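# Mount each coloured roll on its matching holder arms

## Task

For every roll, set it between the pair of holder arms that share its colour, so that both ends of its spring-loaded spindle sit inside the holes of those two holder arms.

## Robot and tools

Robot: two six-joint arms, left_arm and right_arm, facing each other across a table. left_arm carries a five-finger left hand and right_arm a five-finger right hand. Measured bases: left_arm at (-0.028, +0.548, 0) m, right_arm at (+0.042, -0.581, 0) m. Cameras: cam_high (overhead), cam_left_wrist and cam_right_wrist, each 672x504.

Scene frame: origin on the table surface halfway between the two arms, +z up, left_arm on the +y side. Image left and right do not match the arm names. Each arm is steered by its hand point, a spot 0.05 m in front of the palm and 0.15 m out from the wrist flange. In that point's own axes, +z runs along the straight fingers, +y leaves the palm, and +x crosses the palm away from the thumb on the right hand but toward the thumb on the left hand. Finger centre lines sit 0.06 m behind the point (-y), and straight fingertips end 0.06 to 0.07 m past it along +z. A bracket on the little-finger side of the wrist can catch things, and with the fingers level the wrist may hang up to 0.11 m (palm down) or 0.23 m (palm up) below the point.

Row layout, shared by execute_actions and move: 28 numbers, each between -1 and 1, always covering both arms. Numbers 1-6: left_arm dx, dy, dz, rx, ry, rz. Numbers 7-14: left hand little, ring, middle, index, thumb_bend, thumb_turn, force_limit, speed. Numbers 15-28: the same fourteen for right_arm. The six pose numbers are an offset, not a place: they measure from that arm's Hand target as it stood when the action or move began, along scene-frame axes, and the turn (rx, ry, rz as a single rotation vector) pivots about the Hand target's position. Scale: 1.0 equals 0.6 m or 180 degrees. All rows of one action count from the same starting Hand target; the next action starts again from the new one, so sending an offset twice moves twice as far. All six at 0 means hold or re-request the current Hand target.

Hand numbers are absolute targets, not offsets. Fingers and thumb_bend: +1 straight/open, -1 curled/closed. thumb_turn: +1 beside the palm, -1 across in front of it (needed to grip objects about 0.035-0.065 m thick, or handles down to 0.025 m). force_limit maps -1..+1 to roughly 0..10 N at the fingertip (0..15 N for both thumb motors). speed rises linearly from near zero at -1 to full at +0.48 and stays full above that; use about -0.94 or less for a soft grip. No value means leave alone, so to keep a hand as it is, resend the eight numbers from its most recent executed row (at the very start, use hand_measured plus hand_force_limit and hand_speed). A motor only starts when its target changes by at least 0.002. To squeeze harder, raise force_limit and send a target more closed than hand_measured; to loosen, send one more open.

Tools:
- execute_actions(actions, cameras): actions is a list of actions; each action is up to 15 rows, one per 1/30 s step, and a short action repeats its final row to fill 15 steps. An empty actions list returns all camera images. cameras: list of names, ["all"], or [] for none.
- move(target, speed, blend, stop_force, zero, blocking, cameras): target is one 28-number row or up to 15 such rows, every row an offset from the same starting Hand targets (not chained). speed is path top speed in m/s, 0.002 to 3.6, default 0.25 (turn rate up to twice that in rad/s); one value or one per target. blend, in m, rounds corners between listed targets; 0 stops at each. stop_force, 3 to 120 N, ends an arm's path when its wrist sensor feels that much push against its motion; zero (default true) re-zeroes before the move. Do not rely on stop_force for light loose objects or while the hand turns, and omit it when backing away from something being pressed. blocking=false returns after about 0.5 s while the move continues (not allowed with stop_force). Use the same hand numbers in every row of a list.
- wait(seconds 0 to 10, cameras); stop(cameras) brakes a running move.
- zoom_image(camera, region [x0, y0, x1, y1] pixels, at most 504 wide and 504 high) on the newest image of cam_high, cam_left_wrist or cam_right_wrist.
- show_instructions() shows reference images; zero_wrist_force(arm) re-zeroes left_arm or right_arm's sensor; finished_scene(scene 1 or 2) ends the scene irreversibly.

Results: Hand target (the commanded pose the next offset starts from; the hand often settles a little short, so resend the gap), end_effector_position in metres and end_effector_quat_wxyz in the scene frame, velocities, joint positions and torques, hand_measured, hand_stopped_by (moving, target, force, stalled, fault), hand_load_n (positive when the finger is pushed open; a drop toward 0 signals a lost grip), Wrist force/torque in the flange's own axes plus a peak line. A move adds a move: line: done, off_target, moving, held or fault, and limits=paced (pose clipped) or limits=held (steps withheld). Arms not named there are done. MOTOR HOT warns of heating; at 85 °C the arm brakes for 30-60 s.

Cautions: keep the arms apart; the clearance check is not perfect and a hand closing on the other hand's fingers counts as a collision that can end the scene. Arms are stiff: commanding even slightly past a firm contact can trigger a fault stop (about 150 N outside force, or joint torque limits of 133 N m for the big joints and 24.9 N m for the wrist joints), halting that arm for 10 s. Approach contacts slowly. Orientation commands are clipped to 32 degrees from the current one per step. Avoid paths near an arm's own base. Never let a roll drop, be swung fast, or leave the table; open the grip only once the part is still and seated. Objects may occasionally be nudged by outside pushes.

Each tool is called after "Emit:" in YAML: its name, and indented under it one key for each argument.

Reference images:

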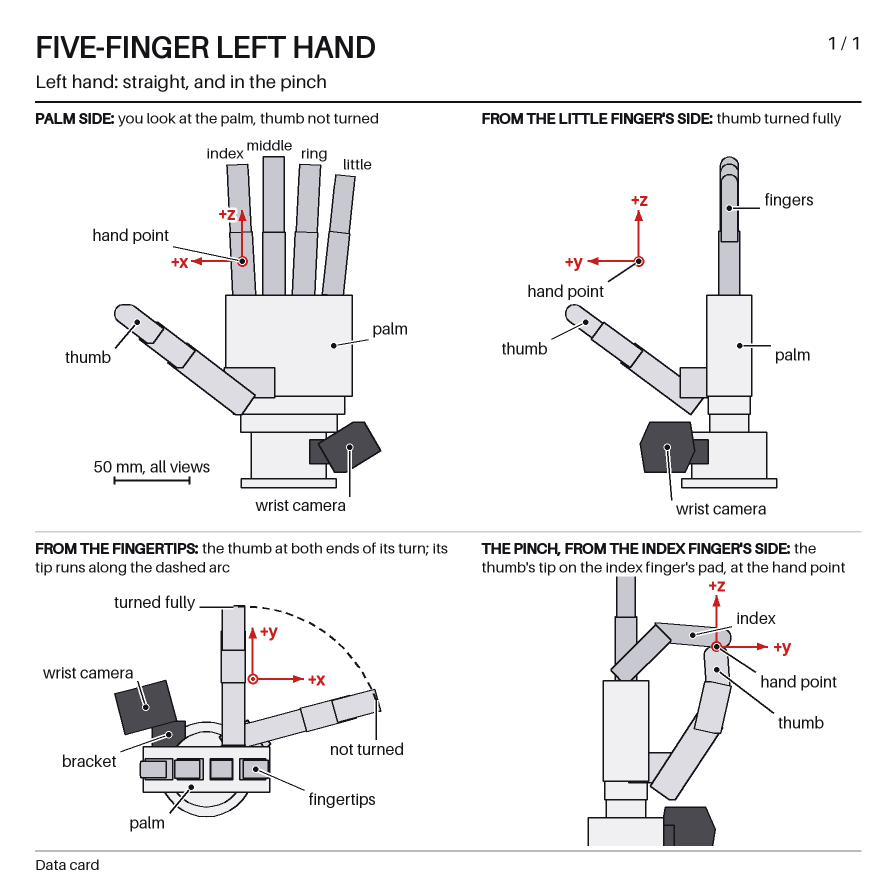

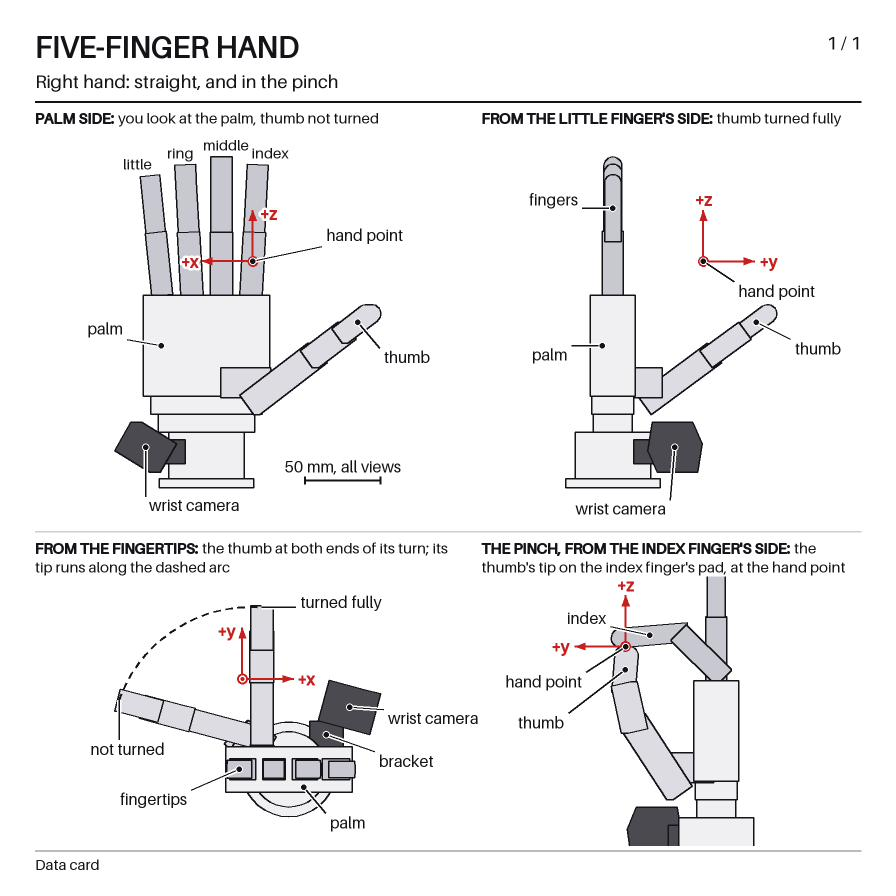

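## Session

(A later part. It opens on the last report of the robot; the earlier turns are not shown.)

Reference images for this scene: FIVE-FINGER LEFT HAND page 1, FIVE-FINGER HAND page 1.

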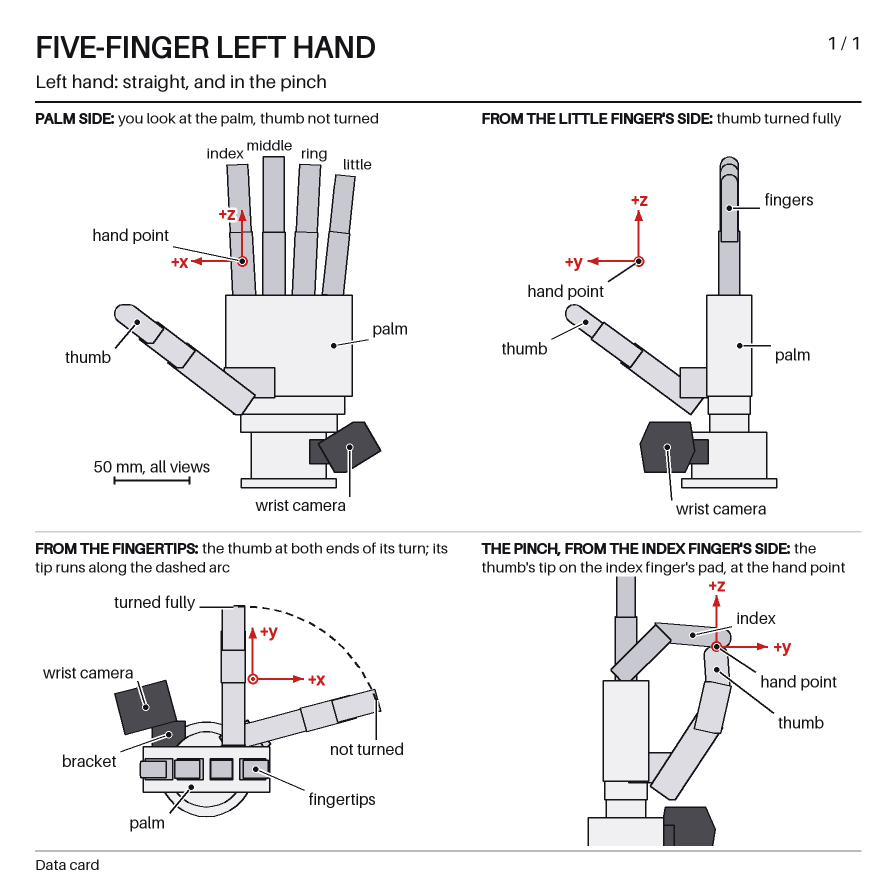

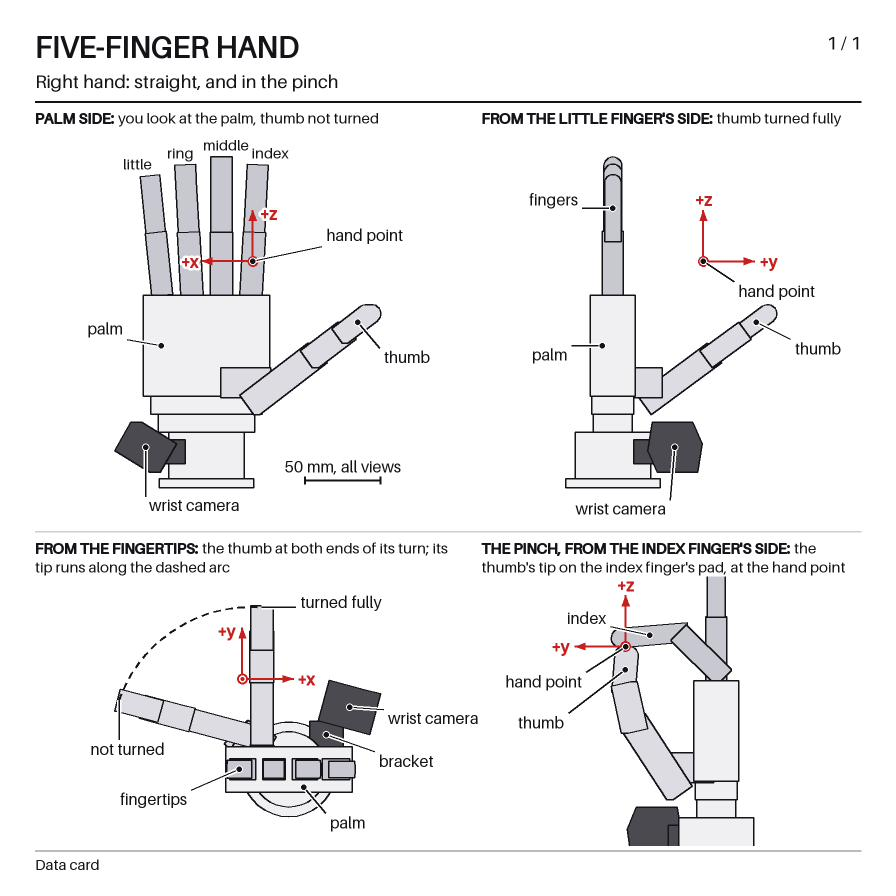

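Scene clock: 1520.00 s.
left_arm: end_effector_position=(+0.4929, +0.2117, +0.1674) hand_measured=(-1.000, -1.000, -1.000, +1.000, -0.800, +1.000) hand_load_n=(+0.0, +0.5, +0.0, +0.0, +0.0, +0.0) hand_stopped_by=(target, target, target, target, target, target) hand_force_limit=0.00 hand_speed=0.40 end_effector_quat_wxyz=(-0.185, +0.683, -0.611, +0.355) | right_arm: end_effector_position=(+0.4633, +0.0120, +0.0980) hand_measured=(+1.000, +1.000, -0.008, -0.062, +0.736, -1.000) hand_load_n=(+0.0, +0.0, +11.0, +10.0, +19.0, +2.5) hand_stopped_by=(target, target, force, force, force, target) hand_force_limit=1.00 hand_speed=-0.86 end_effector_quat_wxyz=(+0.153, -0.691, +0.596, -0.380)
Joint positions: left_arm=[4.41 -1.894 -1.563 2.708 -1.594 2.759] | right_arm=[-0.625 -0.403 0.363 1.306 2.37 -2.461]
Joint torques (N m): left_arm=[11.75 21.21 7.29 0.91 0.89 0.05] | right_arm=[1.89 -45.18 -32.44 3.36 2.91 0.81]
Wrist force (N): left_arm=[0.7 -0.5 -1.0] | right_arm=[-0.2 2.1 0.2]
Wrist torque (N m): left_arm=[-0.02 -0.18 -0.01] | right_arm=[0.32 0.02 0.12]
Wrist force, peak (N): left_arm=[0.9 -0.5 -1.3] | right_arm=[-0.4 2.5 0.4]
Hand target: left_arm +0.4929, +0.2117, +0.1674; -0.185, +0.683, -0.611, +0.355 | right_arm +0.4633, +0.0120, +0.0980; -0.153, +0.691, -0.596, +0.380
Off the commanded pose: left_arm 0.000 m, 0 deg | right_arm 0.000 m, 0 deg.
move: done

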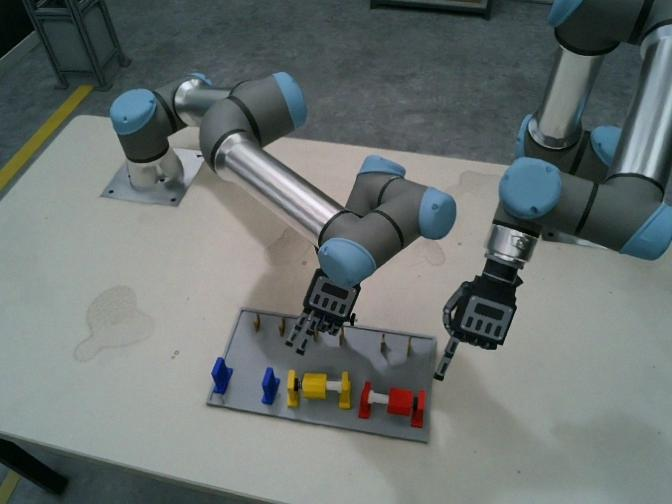

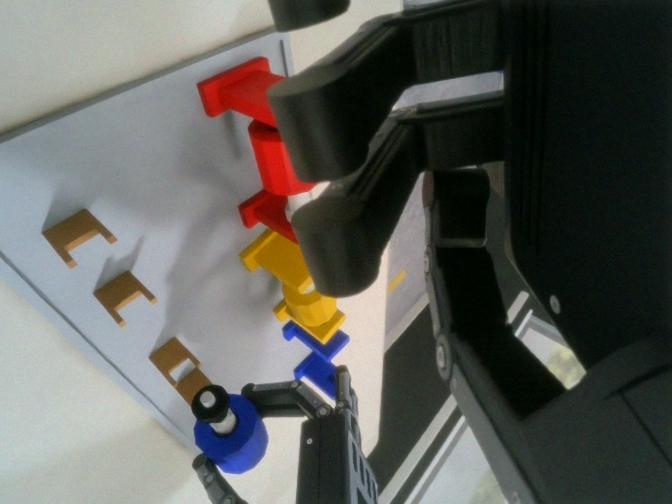

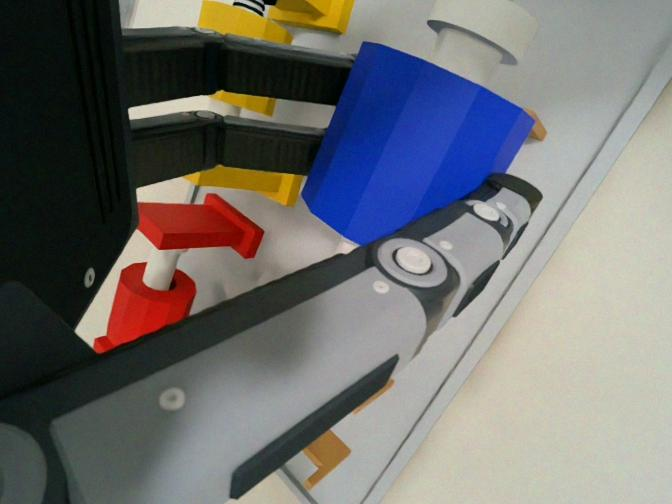

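Emit:
move:
  target:
    - [0,0,0,0,0,0,-1,-1,-1,1,-0.8,1,0,0.4,0,0,0.1117,0,0,0,1,1,-0.78,-0.72,-0.38,-1,1.0,-0.86]
    - [0,0,0,0,0,0,-1,-1,-1,1,-0.8,1,0,0.4,0.2245,-0.195,0.1117,0.1111,-0.0029,-0.0165,1,1,-0.78,-0.72,-0.38,-1,1.0,-0.86]
  speed: [0.05,0.08]
  blend: [0.01,0]
  cameras: ["all"]

Emit:
zoom_image:
  camera: "cam_high"
  region: [190, 300, 330, 420]

Scene clock: 1526.80 s.
left_arm: end_effector_position=(+0.4929, +0.2117, +0.1674) hand_measured=(-1.000, -1.000, -1.000, +1.000, -0.800, +1.000) hand_load_n=(+0.0, +0.5, +0.0, -0.5, +0.0, +0.0) hand_stopped_by=(target, target, target, target, target, target) hand_force_limit=0.00 hand_speed=0.40 end_effector_quat_wxyz=(-0.185, +0.683, -0.611, +0.355) | right_arm: end_effector_position=(+0.5979, -0.1050, +0.1650) hand_measured=(+1.000, +1.000, -0.008, -0.062, +0.736, -1.000) hand_load_n=(+0.0, +0.0, +11.0, +10.0, +19.5, +2.0) hand_stopped_by=(target, target, force, force, force, target) hand_force_limit=1.00 hand_speed=-0.86 end_effector_quat_wxyz=(+0.263, -0.636, +0.670, -0.278)
Joint positions: left_arm=[4.41 -1.894 -1.563 2.708 -1.594 2.759] | right_arm=[-0.978 -0.82 0.888 0.833 2.017 -2.644]
Joint torques (N m): left_arm=[11.75 22.31 6.65 1 0.63 0.91] | right_arm=[-9.88 -54.85 -8.32 -0.76 -1.49 -1.58]
Wrist force (N): left_arm=[0.8 -0.3 -1.0] | right_arm=[-0.2 1.8 0.6]
Wrist torque (N m): left_arm=[0.00 -0.19 -0.01] | right_arm=[0.23 0.03 0.06]
Wrist force, peak (N): left_arm=[0.7 -0.7 -1.2] | right_arm=[-0.6 2.6 0.8]
Hand target: left_arm +0.4929, +0.2117, +0.1674; -0.185, +0.683, -0.611, +0.355 | right_arm +0.5980, -0.1050, +0.1650; -0.263, +0.636, -0.670, +0.278
Off the commanded pose: left_arm 0.000 m, 0 deg | right_arm 0.000 m, 0 deg.
move: done

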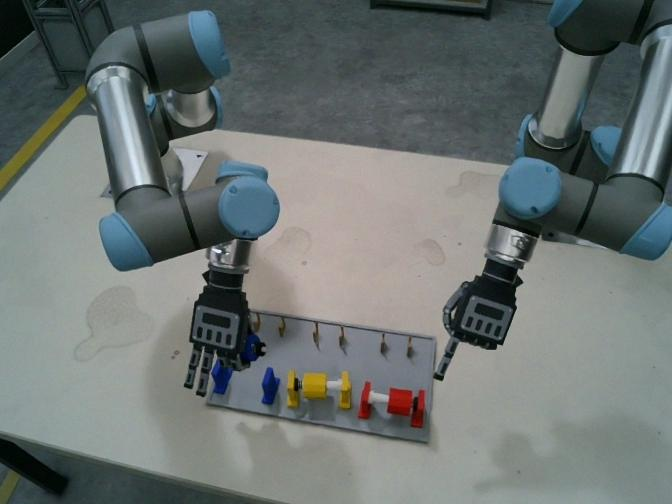

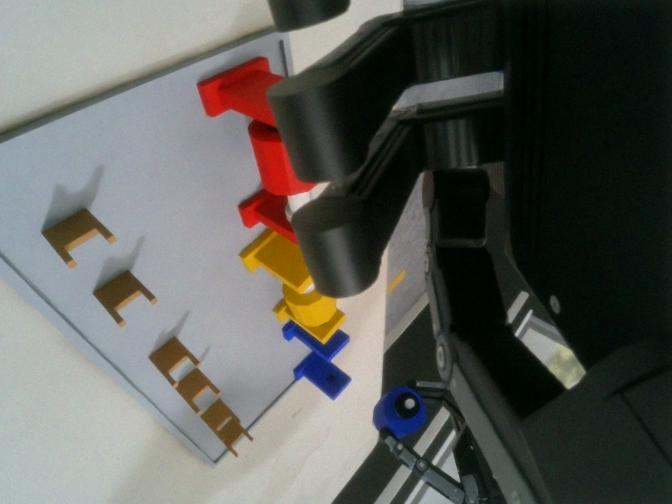

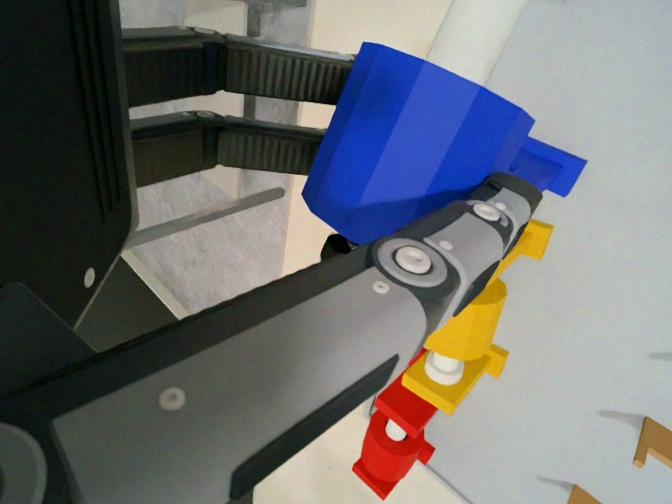

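Scaled by 3.600 from the camera's 672x504 image, which has a finer 960x720 frame.

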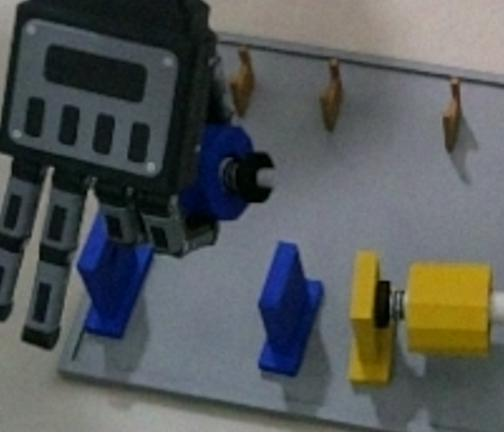

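Emit:
zoom_image:
  camera: "cam_high"
  region: [205, 345, 305, 415]

Scaled by 5.040 from the camera's 672x504 image, which has a finer 960x720 frame.

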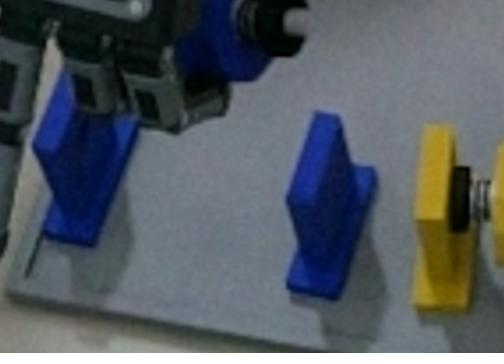

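Emit:
move:
  target: [0,0,0,0,0,0,-1,-1,-1,1,-0.8,1,0,0.4,0.0012,0.015,-0.03,0.0222,-0.0012,0,1,1,-0.78,-0.72,-0.38,-1,1.0,-0.86]
  speed: 0.04

Emit:
move:
  target: [0,0,0,0,0,0,-1,-1,-1,1,-0.8,1,0,0.4,0,0,-0.073,0,0,0,1,1,-0.78,-0.72,-0.38,-1,1.0,-0.86]
  speed: 0.03
  stop_force: 3
  cameras: ["all"]

Emit:
zoom_image:
  camera: "cam_high"
  region: [190, 320, 300, 420]

Emit:
zoom_image:
  camera: "cam_left_wrist"
  region: [250, 300, 450, 480]

Scene clock: 1532.43 s.
left_arm: end_effector_position=(+0.4929, +0.2117, +0.1674) hand_measured=(-1.000, -1.000, -1.000, +1.000, -0.800, +1.000) hand_load_n=(+0.0, +0.0, +0.0, -0.5, +0.0, +0.0) hand_stopped_by=(target, target, target, target, target, target) hand_force_limit=0.00 hand_speed=0.40 end_effector_quat_wxyz=(-0.185, +0.683, -0.611, +0.355) | right_arm: end_effector_position=(+0.5987, -0.0961, +0.1470) hand_measured=(+1.000, +1.000, -0.008, -0.062, +0.736, -1.000) hand_load_n=(+0.0, +0.0, +11.5, +10.0, +19.0, +2.0) hand_stopped_by=(target, target, force, force, force, target) hand_force_limit=1.00 hand_speed=-0.86 end_effector_quat_wxyz=(+0.286, -0.626, +0.679, -0.255)
Joint positions: left_arm=[4.41 -1.894 -1.563 2.708 -1.594 2.759] | right_arm=[-0.986 -0.834 0.96 0.746 1.968 -2.612]
Joint torques (N m): left_arm=[11.64 21.76 6.31 0.85 0.77 1.32] | right_arm=[-8.9 -55.76 -6.21 -0.78 -1.66 1.36]
Wrist force (N): left_arm=[0.8 -0.5 -1.1] | right_arm=[-0.2 2.4 0.3]
Wrist torque (N m): left_arm=[-0.02 -0.20 -0.01] | right_arm=[0.36 -0.02 -0.08]
Wrist force, peak (N): left_arm=[1.0 -0.8 -1.2] | right_arm=[-0.1 2.8 0.8]
Hand target: left_arm +0.4929, +0.2117, +0.1674; -0.185, +0.683, -0.611, +0.355 | right_arm +0.5987, -0.0960, +0.1470; -0.286, +0.626, -0.679, +0.255
Off the commanded pose: left_arm 0.000 m, 0 deg | right_arm 0.000 m, 0 deg.
move: done

Scene clock: 1534.90 s.
left_arm: end_effector_position=(+0.4929, +0.2117, +0.1674) hand_measured=(-1.000, -1.000, -1.000, +1.000, -0.800, +1.000) hand_load_n=(+0.0, +0.0, +0.0, +0.0, +0.0, +0.0) hand_stopped_by=(target, target, target, target, target, target) hand_force_limit=0.00 hand_speed=0.40 end_effector_quat_wxyz=(-0.185, +0.683, -0.611, +0.355) | right_arm: end_effector_position=(+0.5987, -0.0960, +0.1032) hand_measured=(+1.000, +1.000, -0.008, -0.062, +0.736, -1.000) hand_load_n=(+0.0, +0.0, +11.5, +10.0, +19.0, +1.5) hand_stopped_by=(target, target, force, force, force, target) hand_force_limit=1.00 hand_speed=-0.86 end_effector_quat_wxyz=(+0.286, -0.626, +0.679, -0.255)
Joint positions: left_arm=[4.41 -1.894 -1.563 2.708 -1.594 2.759] | right_arm=[-0.986 -0.813 1.036 0.648 1.968 -2.612]
Joint torques (N m): left_arm=[11.44 21.52 7.28 0.83 0.7 1.42] | right_arm=[-9.16 -38.09 -6.21 -0.56 -1.68 -0.61]
Wrist force (N): left_arm=[0.7 -0.5 -1.2] | right_arm=[-0.1 2.0 0.5]
Wrist torque (N m): left_arm=[-0.01 -0.19 -0.01] | right_arm=[0.27 -0.01 -0.10]
Wrist force, peak (N): left_arm=[1.0 -0.6 -1.3] | right_arm=[-0.2 2.7 0.4]
Hand target: left_arm +0.4929, +0.2117, +0.1674; -0.185, +0.683, -0.611, +0.355 | right_arm +0.5987, -0.0960, +0.1032; -0.286, +0.626, -0.679, +0.255
Off the commanded pose: left_arm 0.000 m, 0 deg | right_arm 0.000 m, 0 deg.
move: done

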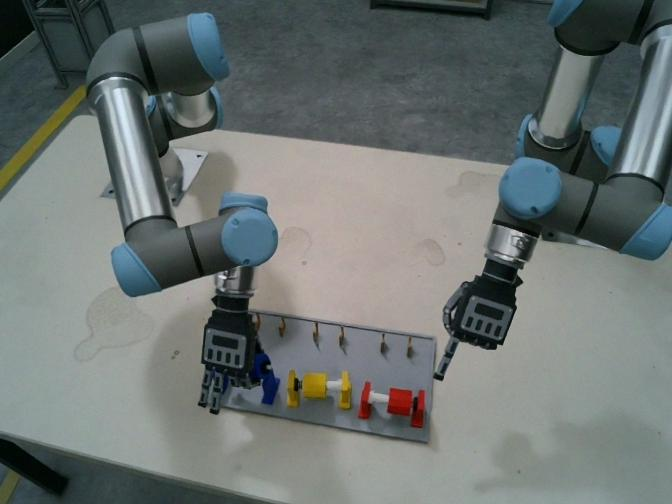

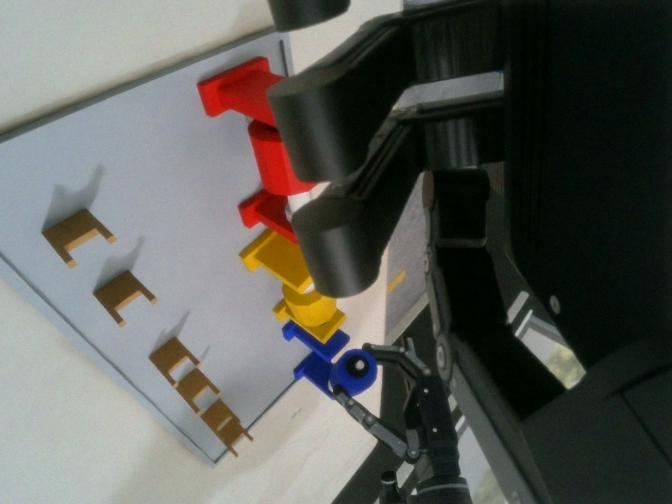

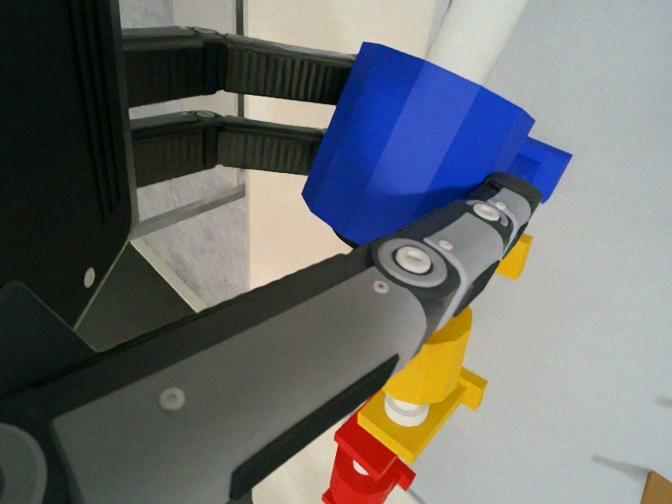

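Scaled by 4.582 from the camera's 672x504 image, which has a finer 960x720 frame.

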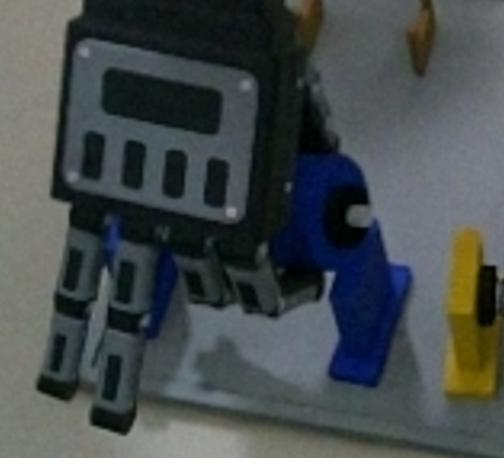

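Scaled by 2.520 from the camera's 672x504 image, which has a finer 960x720 frame.

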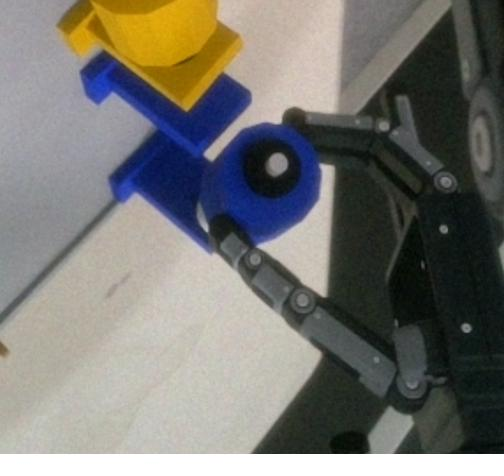

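Emit:
move:
  target: [0,0,0,0,0,0,-1,-1,-1,1,-0.8,1,0,0.4,-0.0007,-0.0183,-0.0081,0,0,0,1,1,-0.78,-0.72,-0.38,-1,1.0,-0.86]
  speed: 0.015
  stop_force: 3
  cameras: ["all"]

Emit:
zoom_image:
  camera: "cam_left_wrist"
  region: [250, 300, 390, 426]

Scene clock: 1536.90 s.
left_arm: end_effector_position=(+0.4929, +0.2117, +0.1674) hand_measured=(-1.000, -1.000, -1.000, +1.000, -0.800, +1.000) hand_load_n=(+0.0, +0.0, +0.0, +0.0, +0.0, -0.5) hand_stopped_by=(target, target, target, target, target, target) hand_force_limit=0.00 hand_speed=0.40 end_effector_quat_wxyz=(-0.185, +0.683, -0.611, +0.355) | right_arm: end_effector_position=(+0.5983, -0.1070, +0.0983) hand_measured=(+1.000, +1.000, -0.008, -0.062, +0.736, -1.000) hand_load_n=(+0.0, +0.0, +11.5, +10.0, +19.0, +2.0) hand_stopped_by=(target, target, force, force, force, target) hand_force_limit=1.00 hand_speed=-0.86 end_effector_quat_wxyz=(+0.286, -0.626, +0.679, -0.255)
Joint positions: left_arm=[4.41 -1.894 -1.563 2.708 -1.594 2.759] | right_arm=[-1.001 -0.833 1.084 0.617 1.959 -2.625]
Joint torques (N m): left_arm=[11.52 22.28 6.59 0.81 0.66 1.58] | right_arm=[-10.22 -52.03 -7.3 -0.71 -1.77 -1.63]
Wrist force (N): left_arm=[0.6 -0.6 -1.3] | right_arm=[0.0 2.7 0.5]
Wrist torque (N m): left_arm=[-0.01 -0.18 -0.02] | right_arm=[0.40 -0.09 0.10]
Wrist force, peak (N): left_arm=[1.1 -0.6 -1.1] | right_arm=[-0.1 2.7 0.8]
Hand target: left_arm +0.4929, +0.2117, +0.1674; -0.185, +0.683, -0.611, +0.355 | right_arm +0.5983, -0.1070, +0.0983; -0.286, +0.626, -0.679, +0.255
Off the commanded pose: left_arm 0.000 m, 0 deg | right_arm 0.000 m, 0 deg.
move: done

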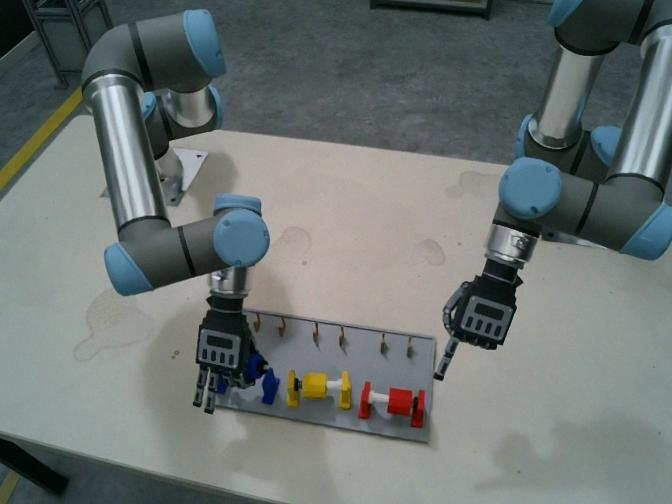

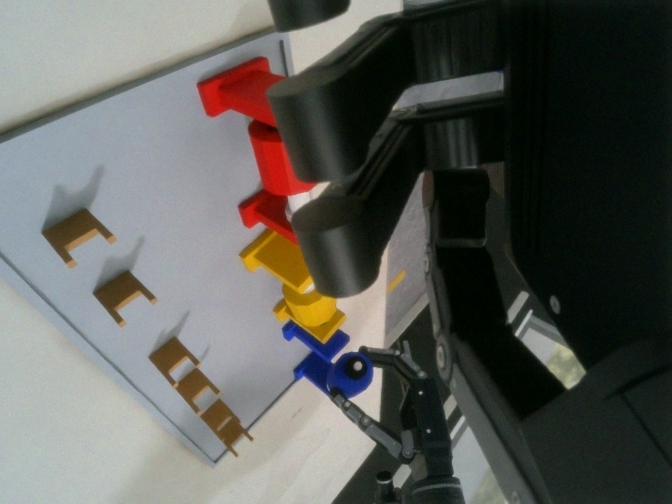

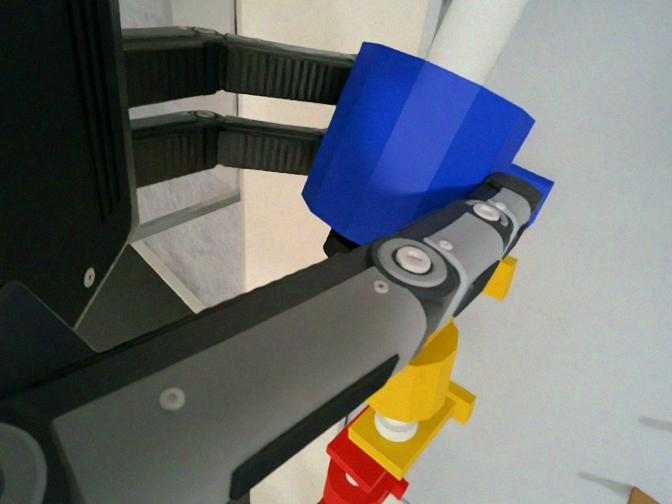

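Scaled by 3.600 from the camera's 672x504 image, which has a finer 960x720 frame.

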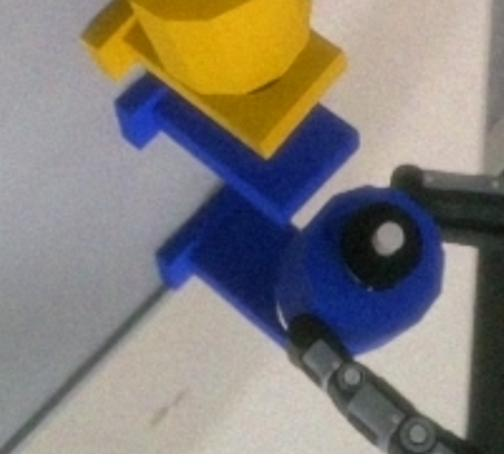

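Emit:
zoom_image:
  camera: "cam_left_wrist"
  region: [285, 310, 385, 410]

Scaled by 5.040 from the camera's 672x504 image, which has a finer 960x720 frame.

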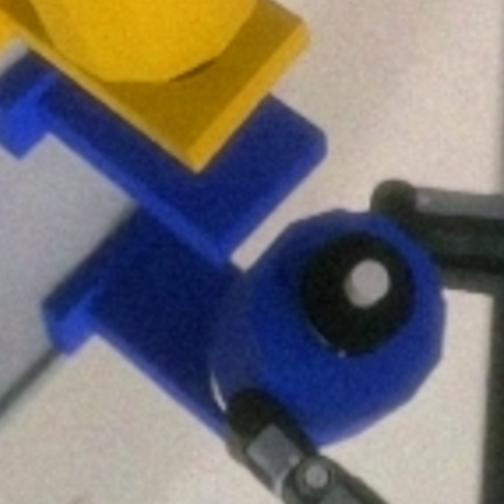

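Emit:
move:
  target: [0,0,0,0,0,0,-1,-1,-1,1,-0.8,1,0,0.4,-0.0006,-0.0152,-0.0068,0,0,0,1,1,-0.78,-0.72,-0.38,-1,1.0,-0.86]
  speed: 0.015
  stop_force: 4
  cameras: ["all"]

Emit:
zoom_image:
  camera: "cam_left_wrist"
  region: [285, 310, 385, 410]

Emit:
zoom_image:
  camera: "cam_high"
  region: [190, 340, 290, 420]

Scene clock: 1541.70 s.
left_arm: end_effector_position=(+0.4929, +0.2117, +0.1674) hand_measured=(-1.000, -1.000, -1.000, +1.000, -0.800, +1.000) hand_load_n=(+0.0, +0.0, +0.0, +0.0, +0.0, +0.0) hand_stopped_by=(target, target, target, target, target, target) hand_force_limit=0.00 hand_speed=0.40 end_effector_quat_wxyz=(-0.185, +0.683, -0.611, +0.355) | right_arm: end_effector_position=(+0.5979, -0.1161, +0.0943) hand_measured=(+1.000, +1.000, -0.008, -0.062, +0.736, -1.000) hand_load_n=(+0.0, +0.0, +11.5, +10.0, +19.5, +2.0) hand_stopped_by=(target, target, force, force, force, target) hand_force_limit=1.00 hand_speed=-0.86 end_effector_quat_wxyz=(+0.286, -0.626, +0.679, -0.255)
Joint positions: left_arm=[4.41 -1.894 -1.563 2.708 -1.594 2.759] | right_arm=[-1.014 -0.849 1.121 0.591 1.95 -2.635]
Joint torques (N m): left_arm=[11.23 22.51 6.78 0.89 0.48 1.48] | right_arm=[-8.87 -52.72 -4.95 -0.95 -1.84 -1.76]
Wrist force (N): left_arm=[0.7 -0.5 -1.2] | right_arm=[-0.4 2.2 0.8]
Wrist torque (N m): left_arm=[-0.01 -0.19 -0.01] | right_arm=[0.33 -0.02 0.04]
Wrist force, peak (N): left_arm=[0.8 -0.6 -1.3] | right_arm=[-0.2 2.9 0.7]
Hand target: left_arm +0.4929, +0.2117, +0.1674; -0.185, +0.683, -0.611, +0.355 | right_arm +0.5979, -0.1161, +0.0943; -0.286, +0.626, -0.679, +0.255
Off the commanded pose: left_arm 0.000 m, 0 deg | right_arm 0.000 m, 0 deg.
move: done

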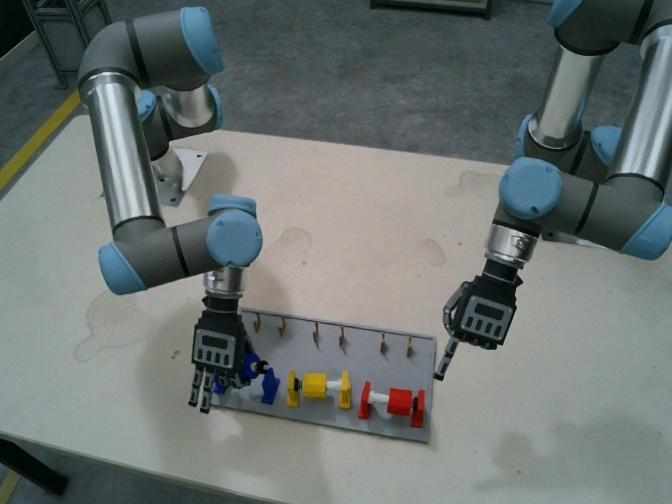

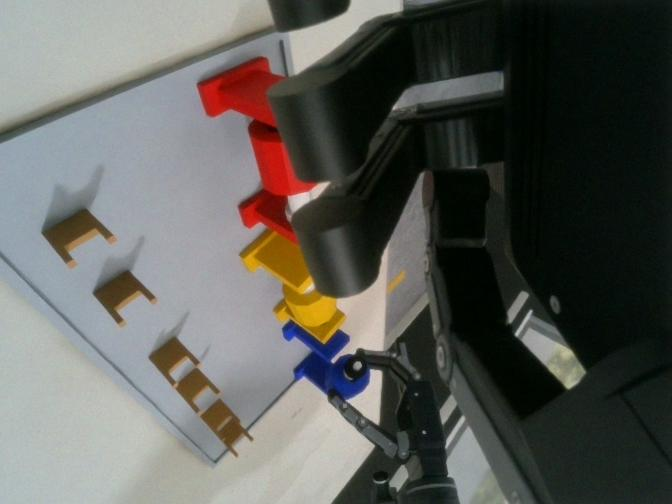

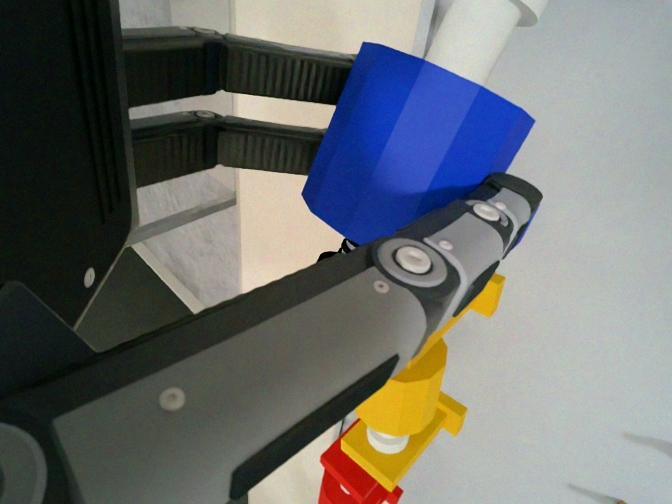

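Scaled by 5.040 from the camera's 672x504 image, which has a finer 960x720 frame.

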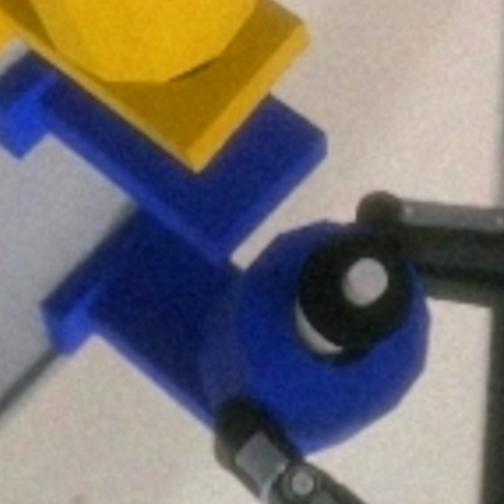

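Scaled by 5.040 from the camera's 672x504 image, which has a finer 960x720 frame.

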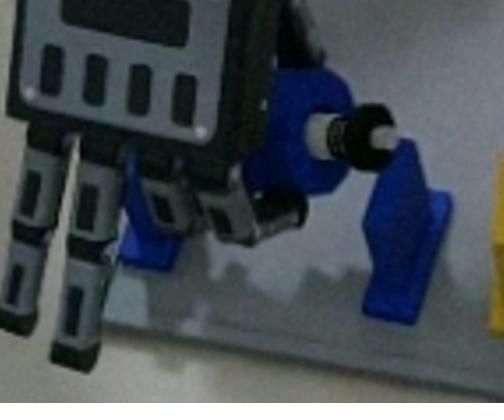

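Emit:
move:
  target: [0,0,0,0,0,0,-1,-1,-1,1,-0.8,1,0,0.4,0.0025,0,-0.0125,0,0,0,1,1,-0.78,-0.72,-0.38,-1,1.0,-0.86]
  speed: 0.015
  stop_force: 4
  cameras: ["all"]

Emit:
zoom_image:
  camera: "cam_left_wrist"
  region: [285, 310, 385, 410]

Emit:
zoom_image:
  camera: "cam_high"
  region: [190, 340, 290, 420]

Scene clock: 1544.90 s.
left_arm: end_effector_position=(+0.4929, +0.2117, +0.1674) hand_measured=(-1.000, -1.000, -1.000, +1.000, -0.800, +1.000) hand_load_n=(+0.0, +0.0, +0.5, +0.0, +0.0, +0.0) hand_stopped_by=(target, target, target, target, target, target) hand_force_limit=0.00 hand_speed=0.40 end_effector_quat_wxyz=(-0.185, +0.683, -0.611, +0.355) | right_arm: end_effector_position=(+0.5994, -0.1161, +0.0868) hand_measured=(+1.000, +1.000, -0.008, -0.062, +0.736, -1.000) hand_load_n=(+0.0, +0.0, +11.5, +10.0, +19.5, +2.0) hand_stopped_by=(target, target, force, force, force, target) hand_force_limit=1.00 hand_speed=-0.86 end_effector_quat_wxyz=(+0.286, -0.626, +0.679, -0.255)
Joint positions: left_arm=[4.41 -1.894 -1.563 2.708 -1.594 2.759] | right_arm=[-1.016 -0.841 1.127 0.577 1.949 -2.636]
Joint torques (N m): left_arm=[11.17 21.63 7.18 0.92 0.59 1.53] | right_arm=[-10.12 -36.2 -7.48 -0.69 -1.88 -1.57]
Wrist force (N): left_arm=[0.6 -0.5 -1.2] | right_arm=[0.0 2.4 0.4]
Wrist torque (N m): left_arm=[-0.01 -0.18 -0.02] | right_arm=[0.37 -0.05 0.07]
Wrist force, peak (N): left_arm=[0.9 -0.5 -1.3] | right_arm=[-0.1 2.7 0.7]
Hand target: left_arm +0.4929, +0.2117, +0.1674; -0.185, +0.683, -0.611, +0.355 | right_arm +0.5994, -0.1161, +0.0868; -0.286, +0.626, -0.679, +0.255
Off the commanded pose: left_arm 0.000 m, 0 deg | right_arm 0.000 m, 0 deg.
move: done

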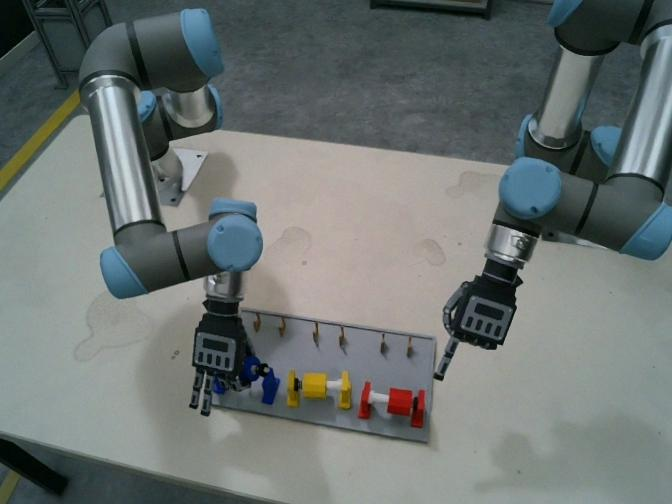

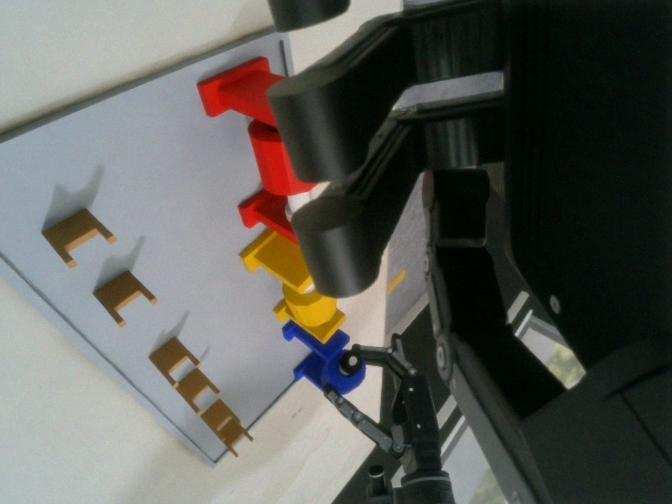

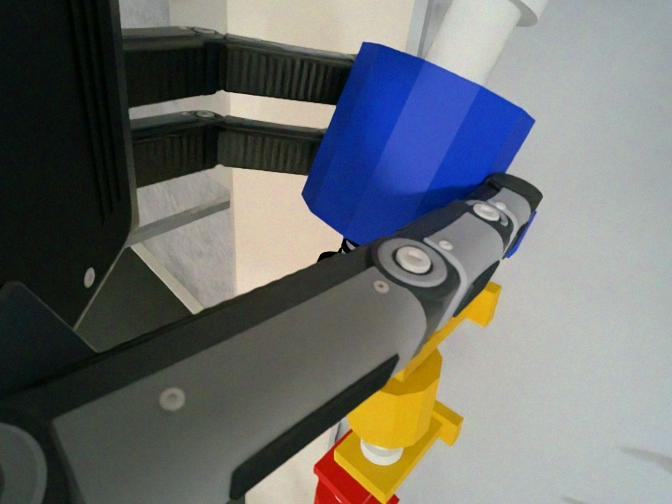

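Scaled by 5.040 from the camera's 672x504 image, which has a finer 960x720 frame.

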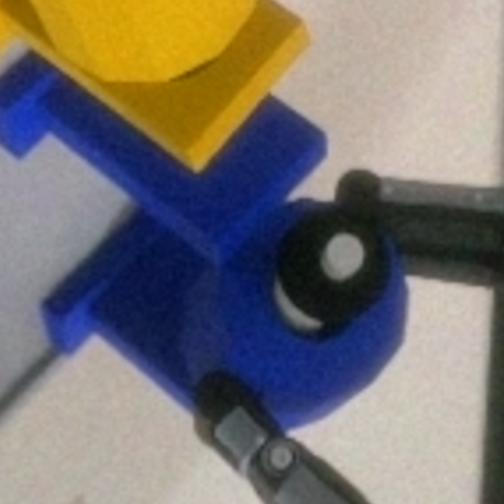

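Scaled by 5.040 from the camera's 672x504 image, which has a finer 960x720 frame.

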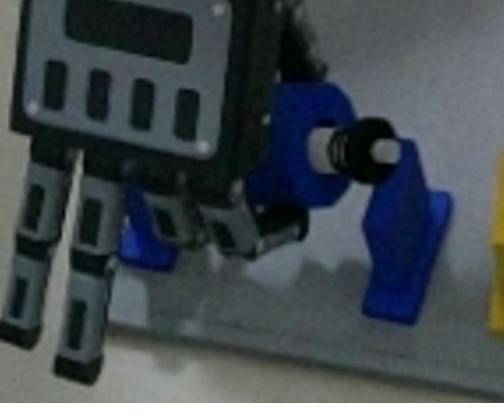

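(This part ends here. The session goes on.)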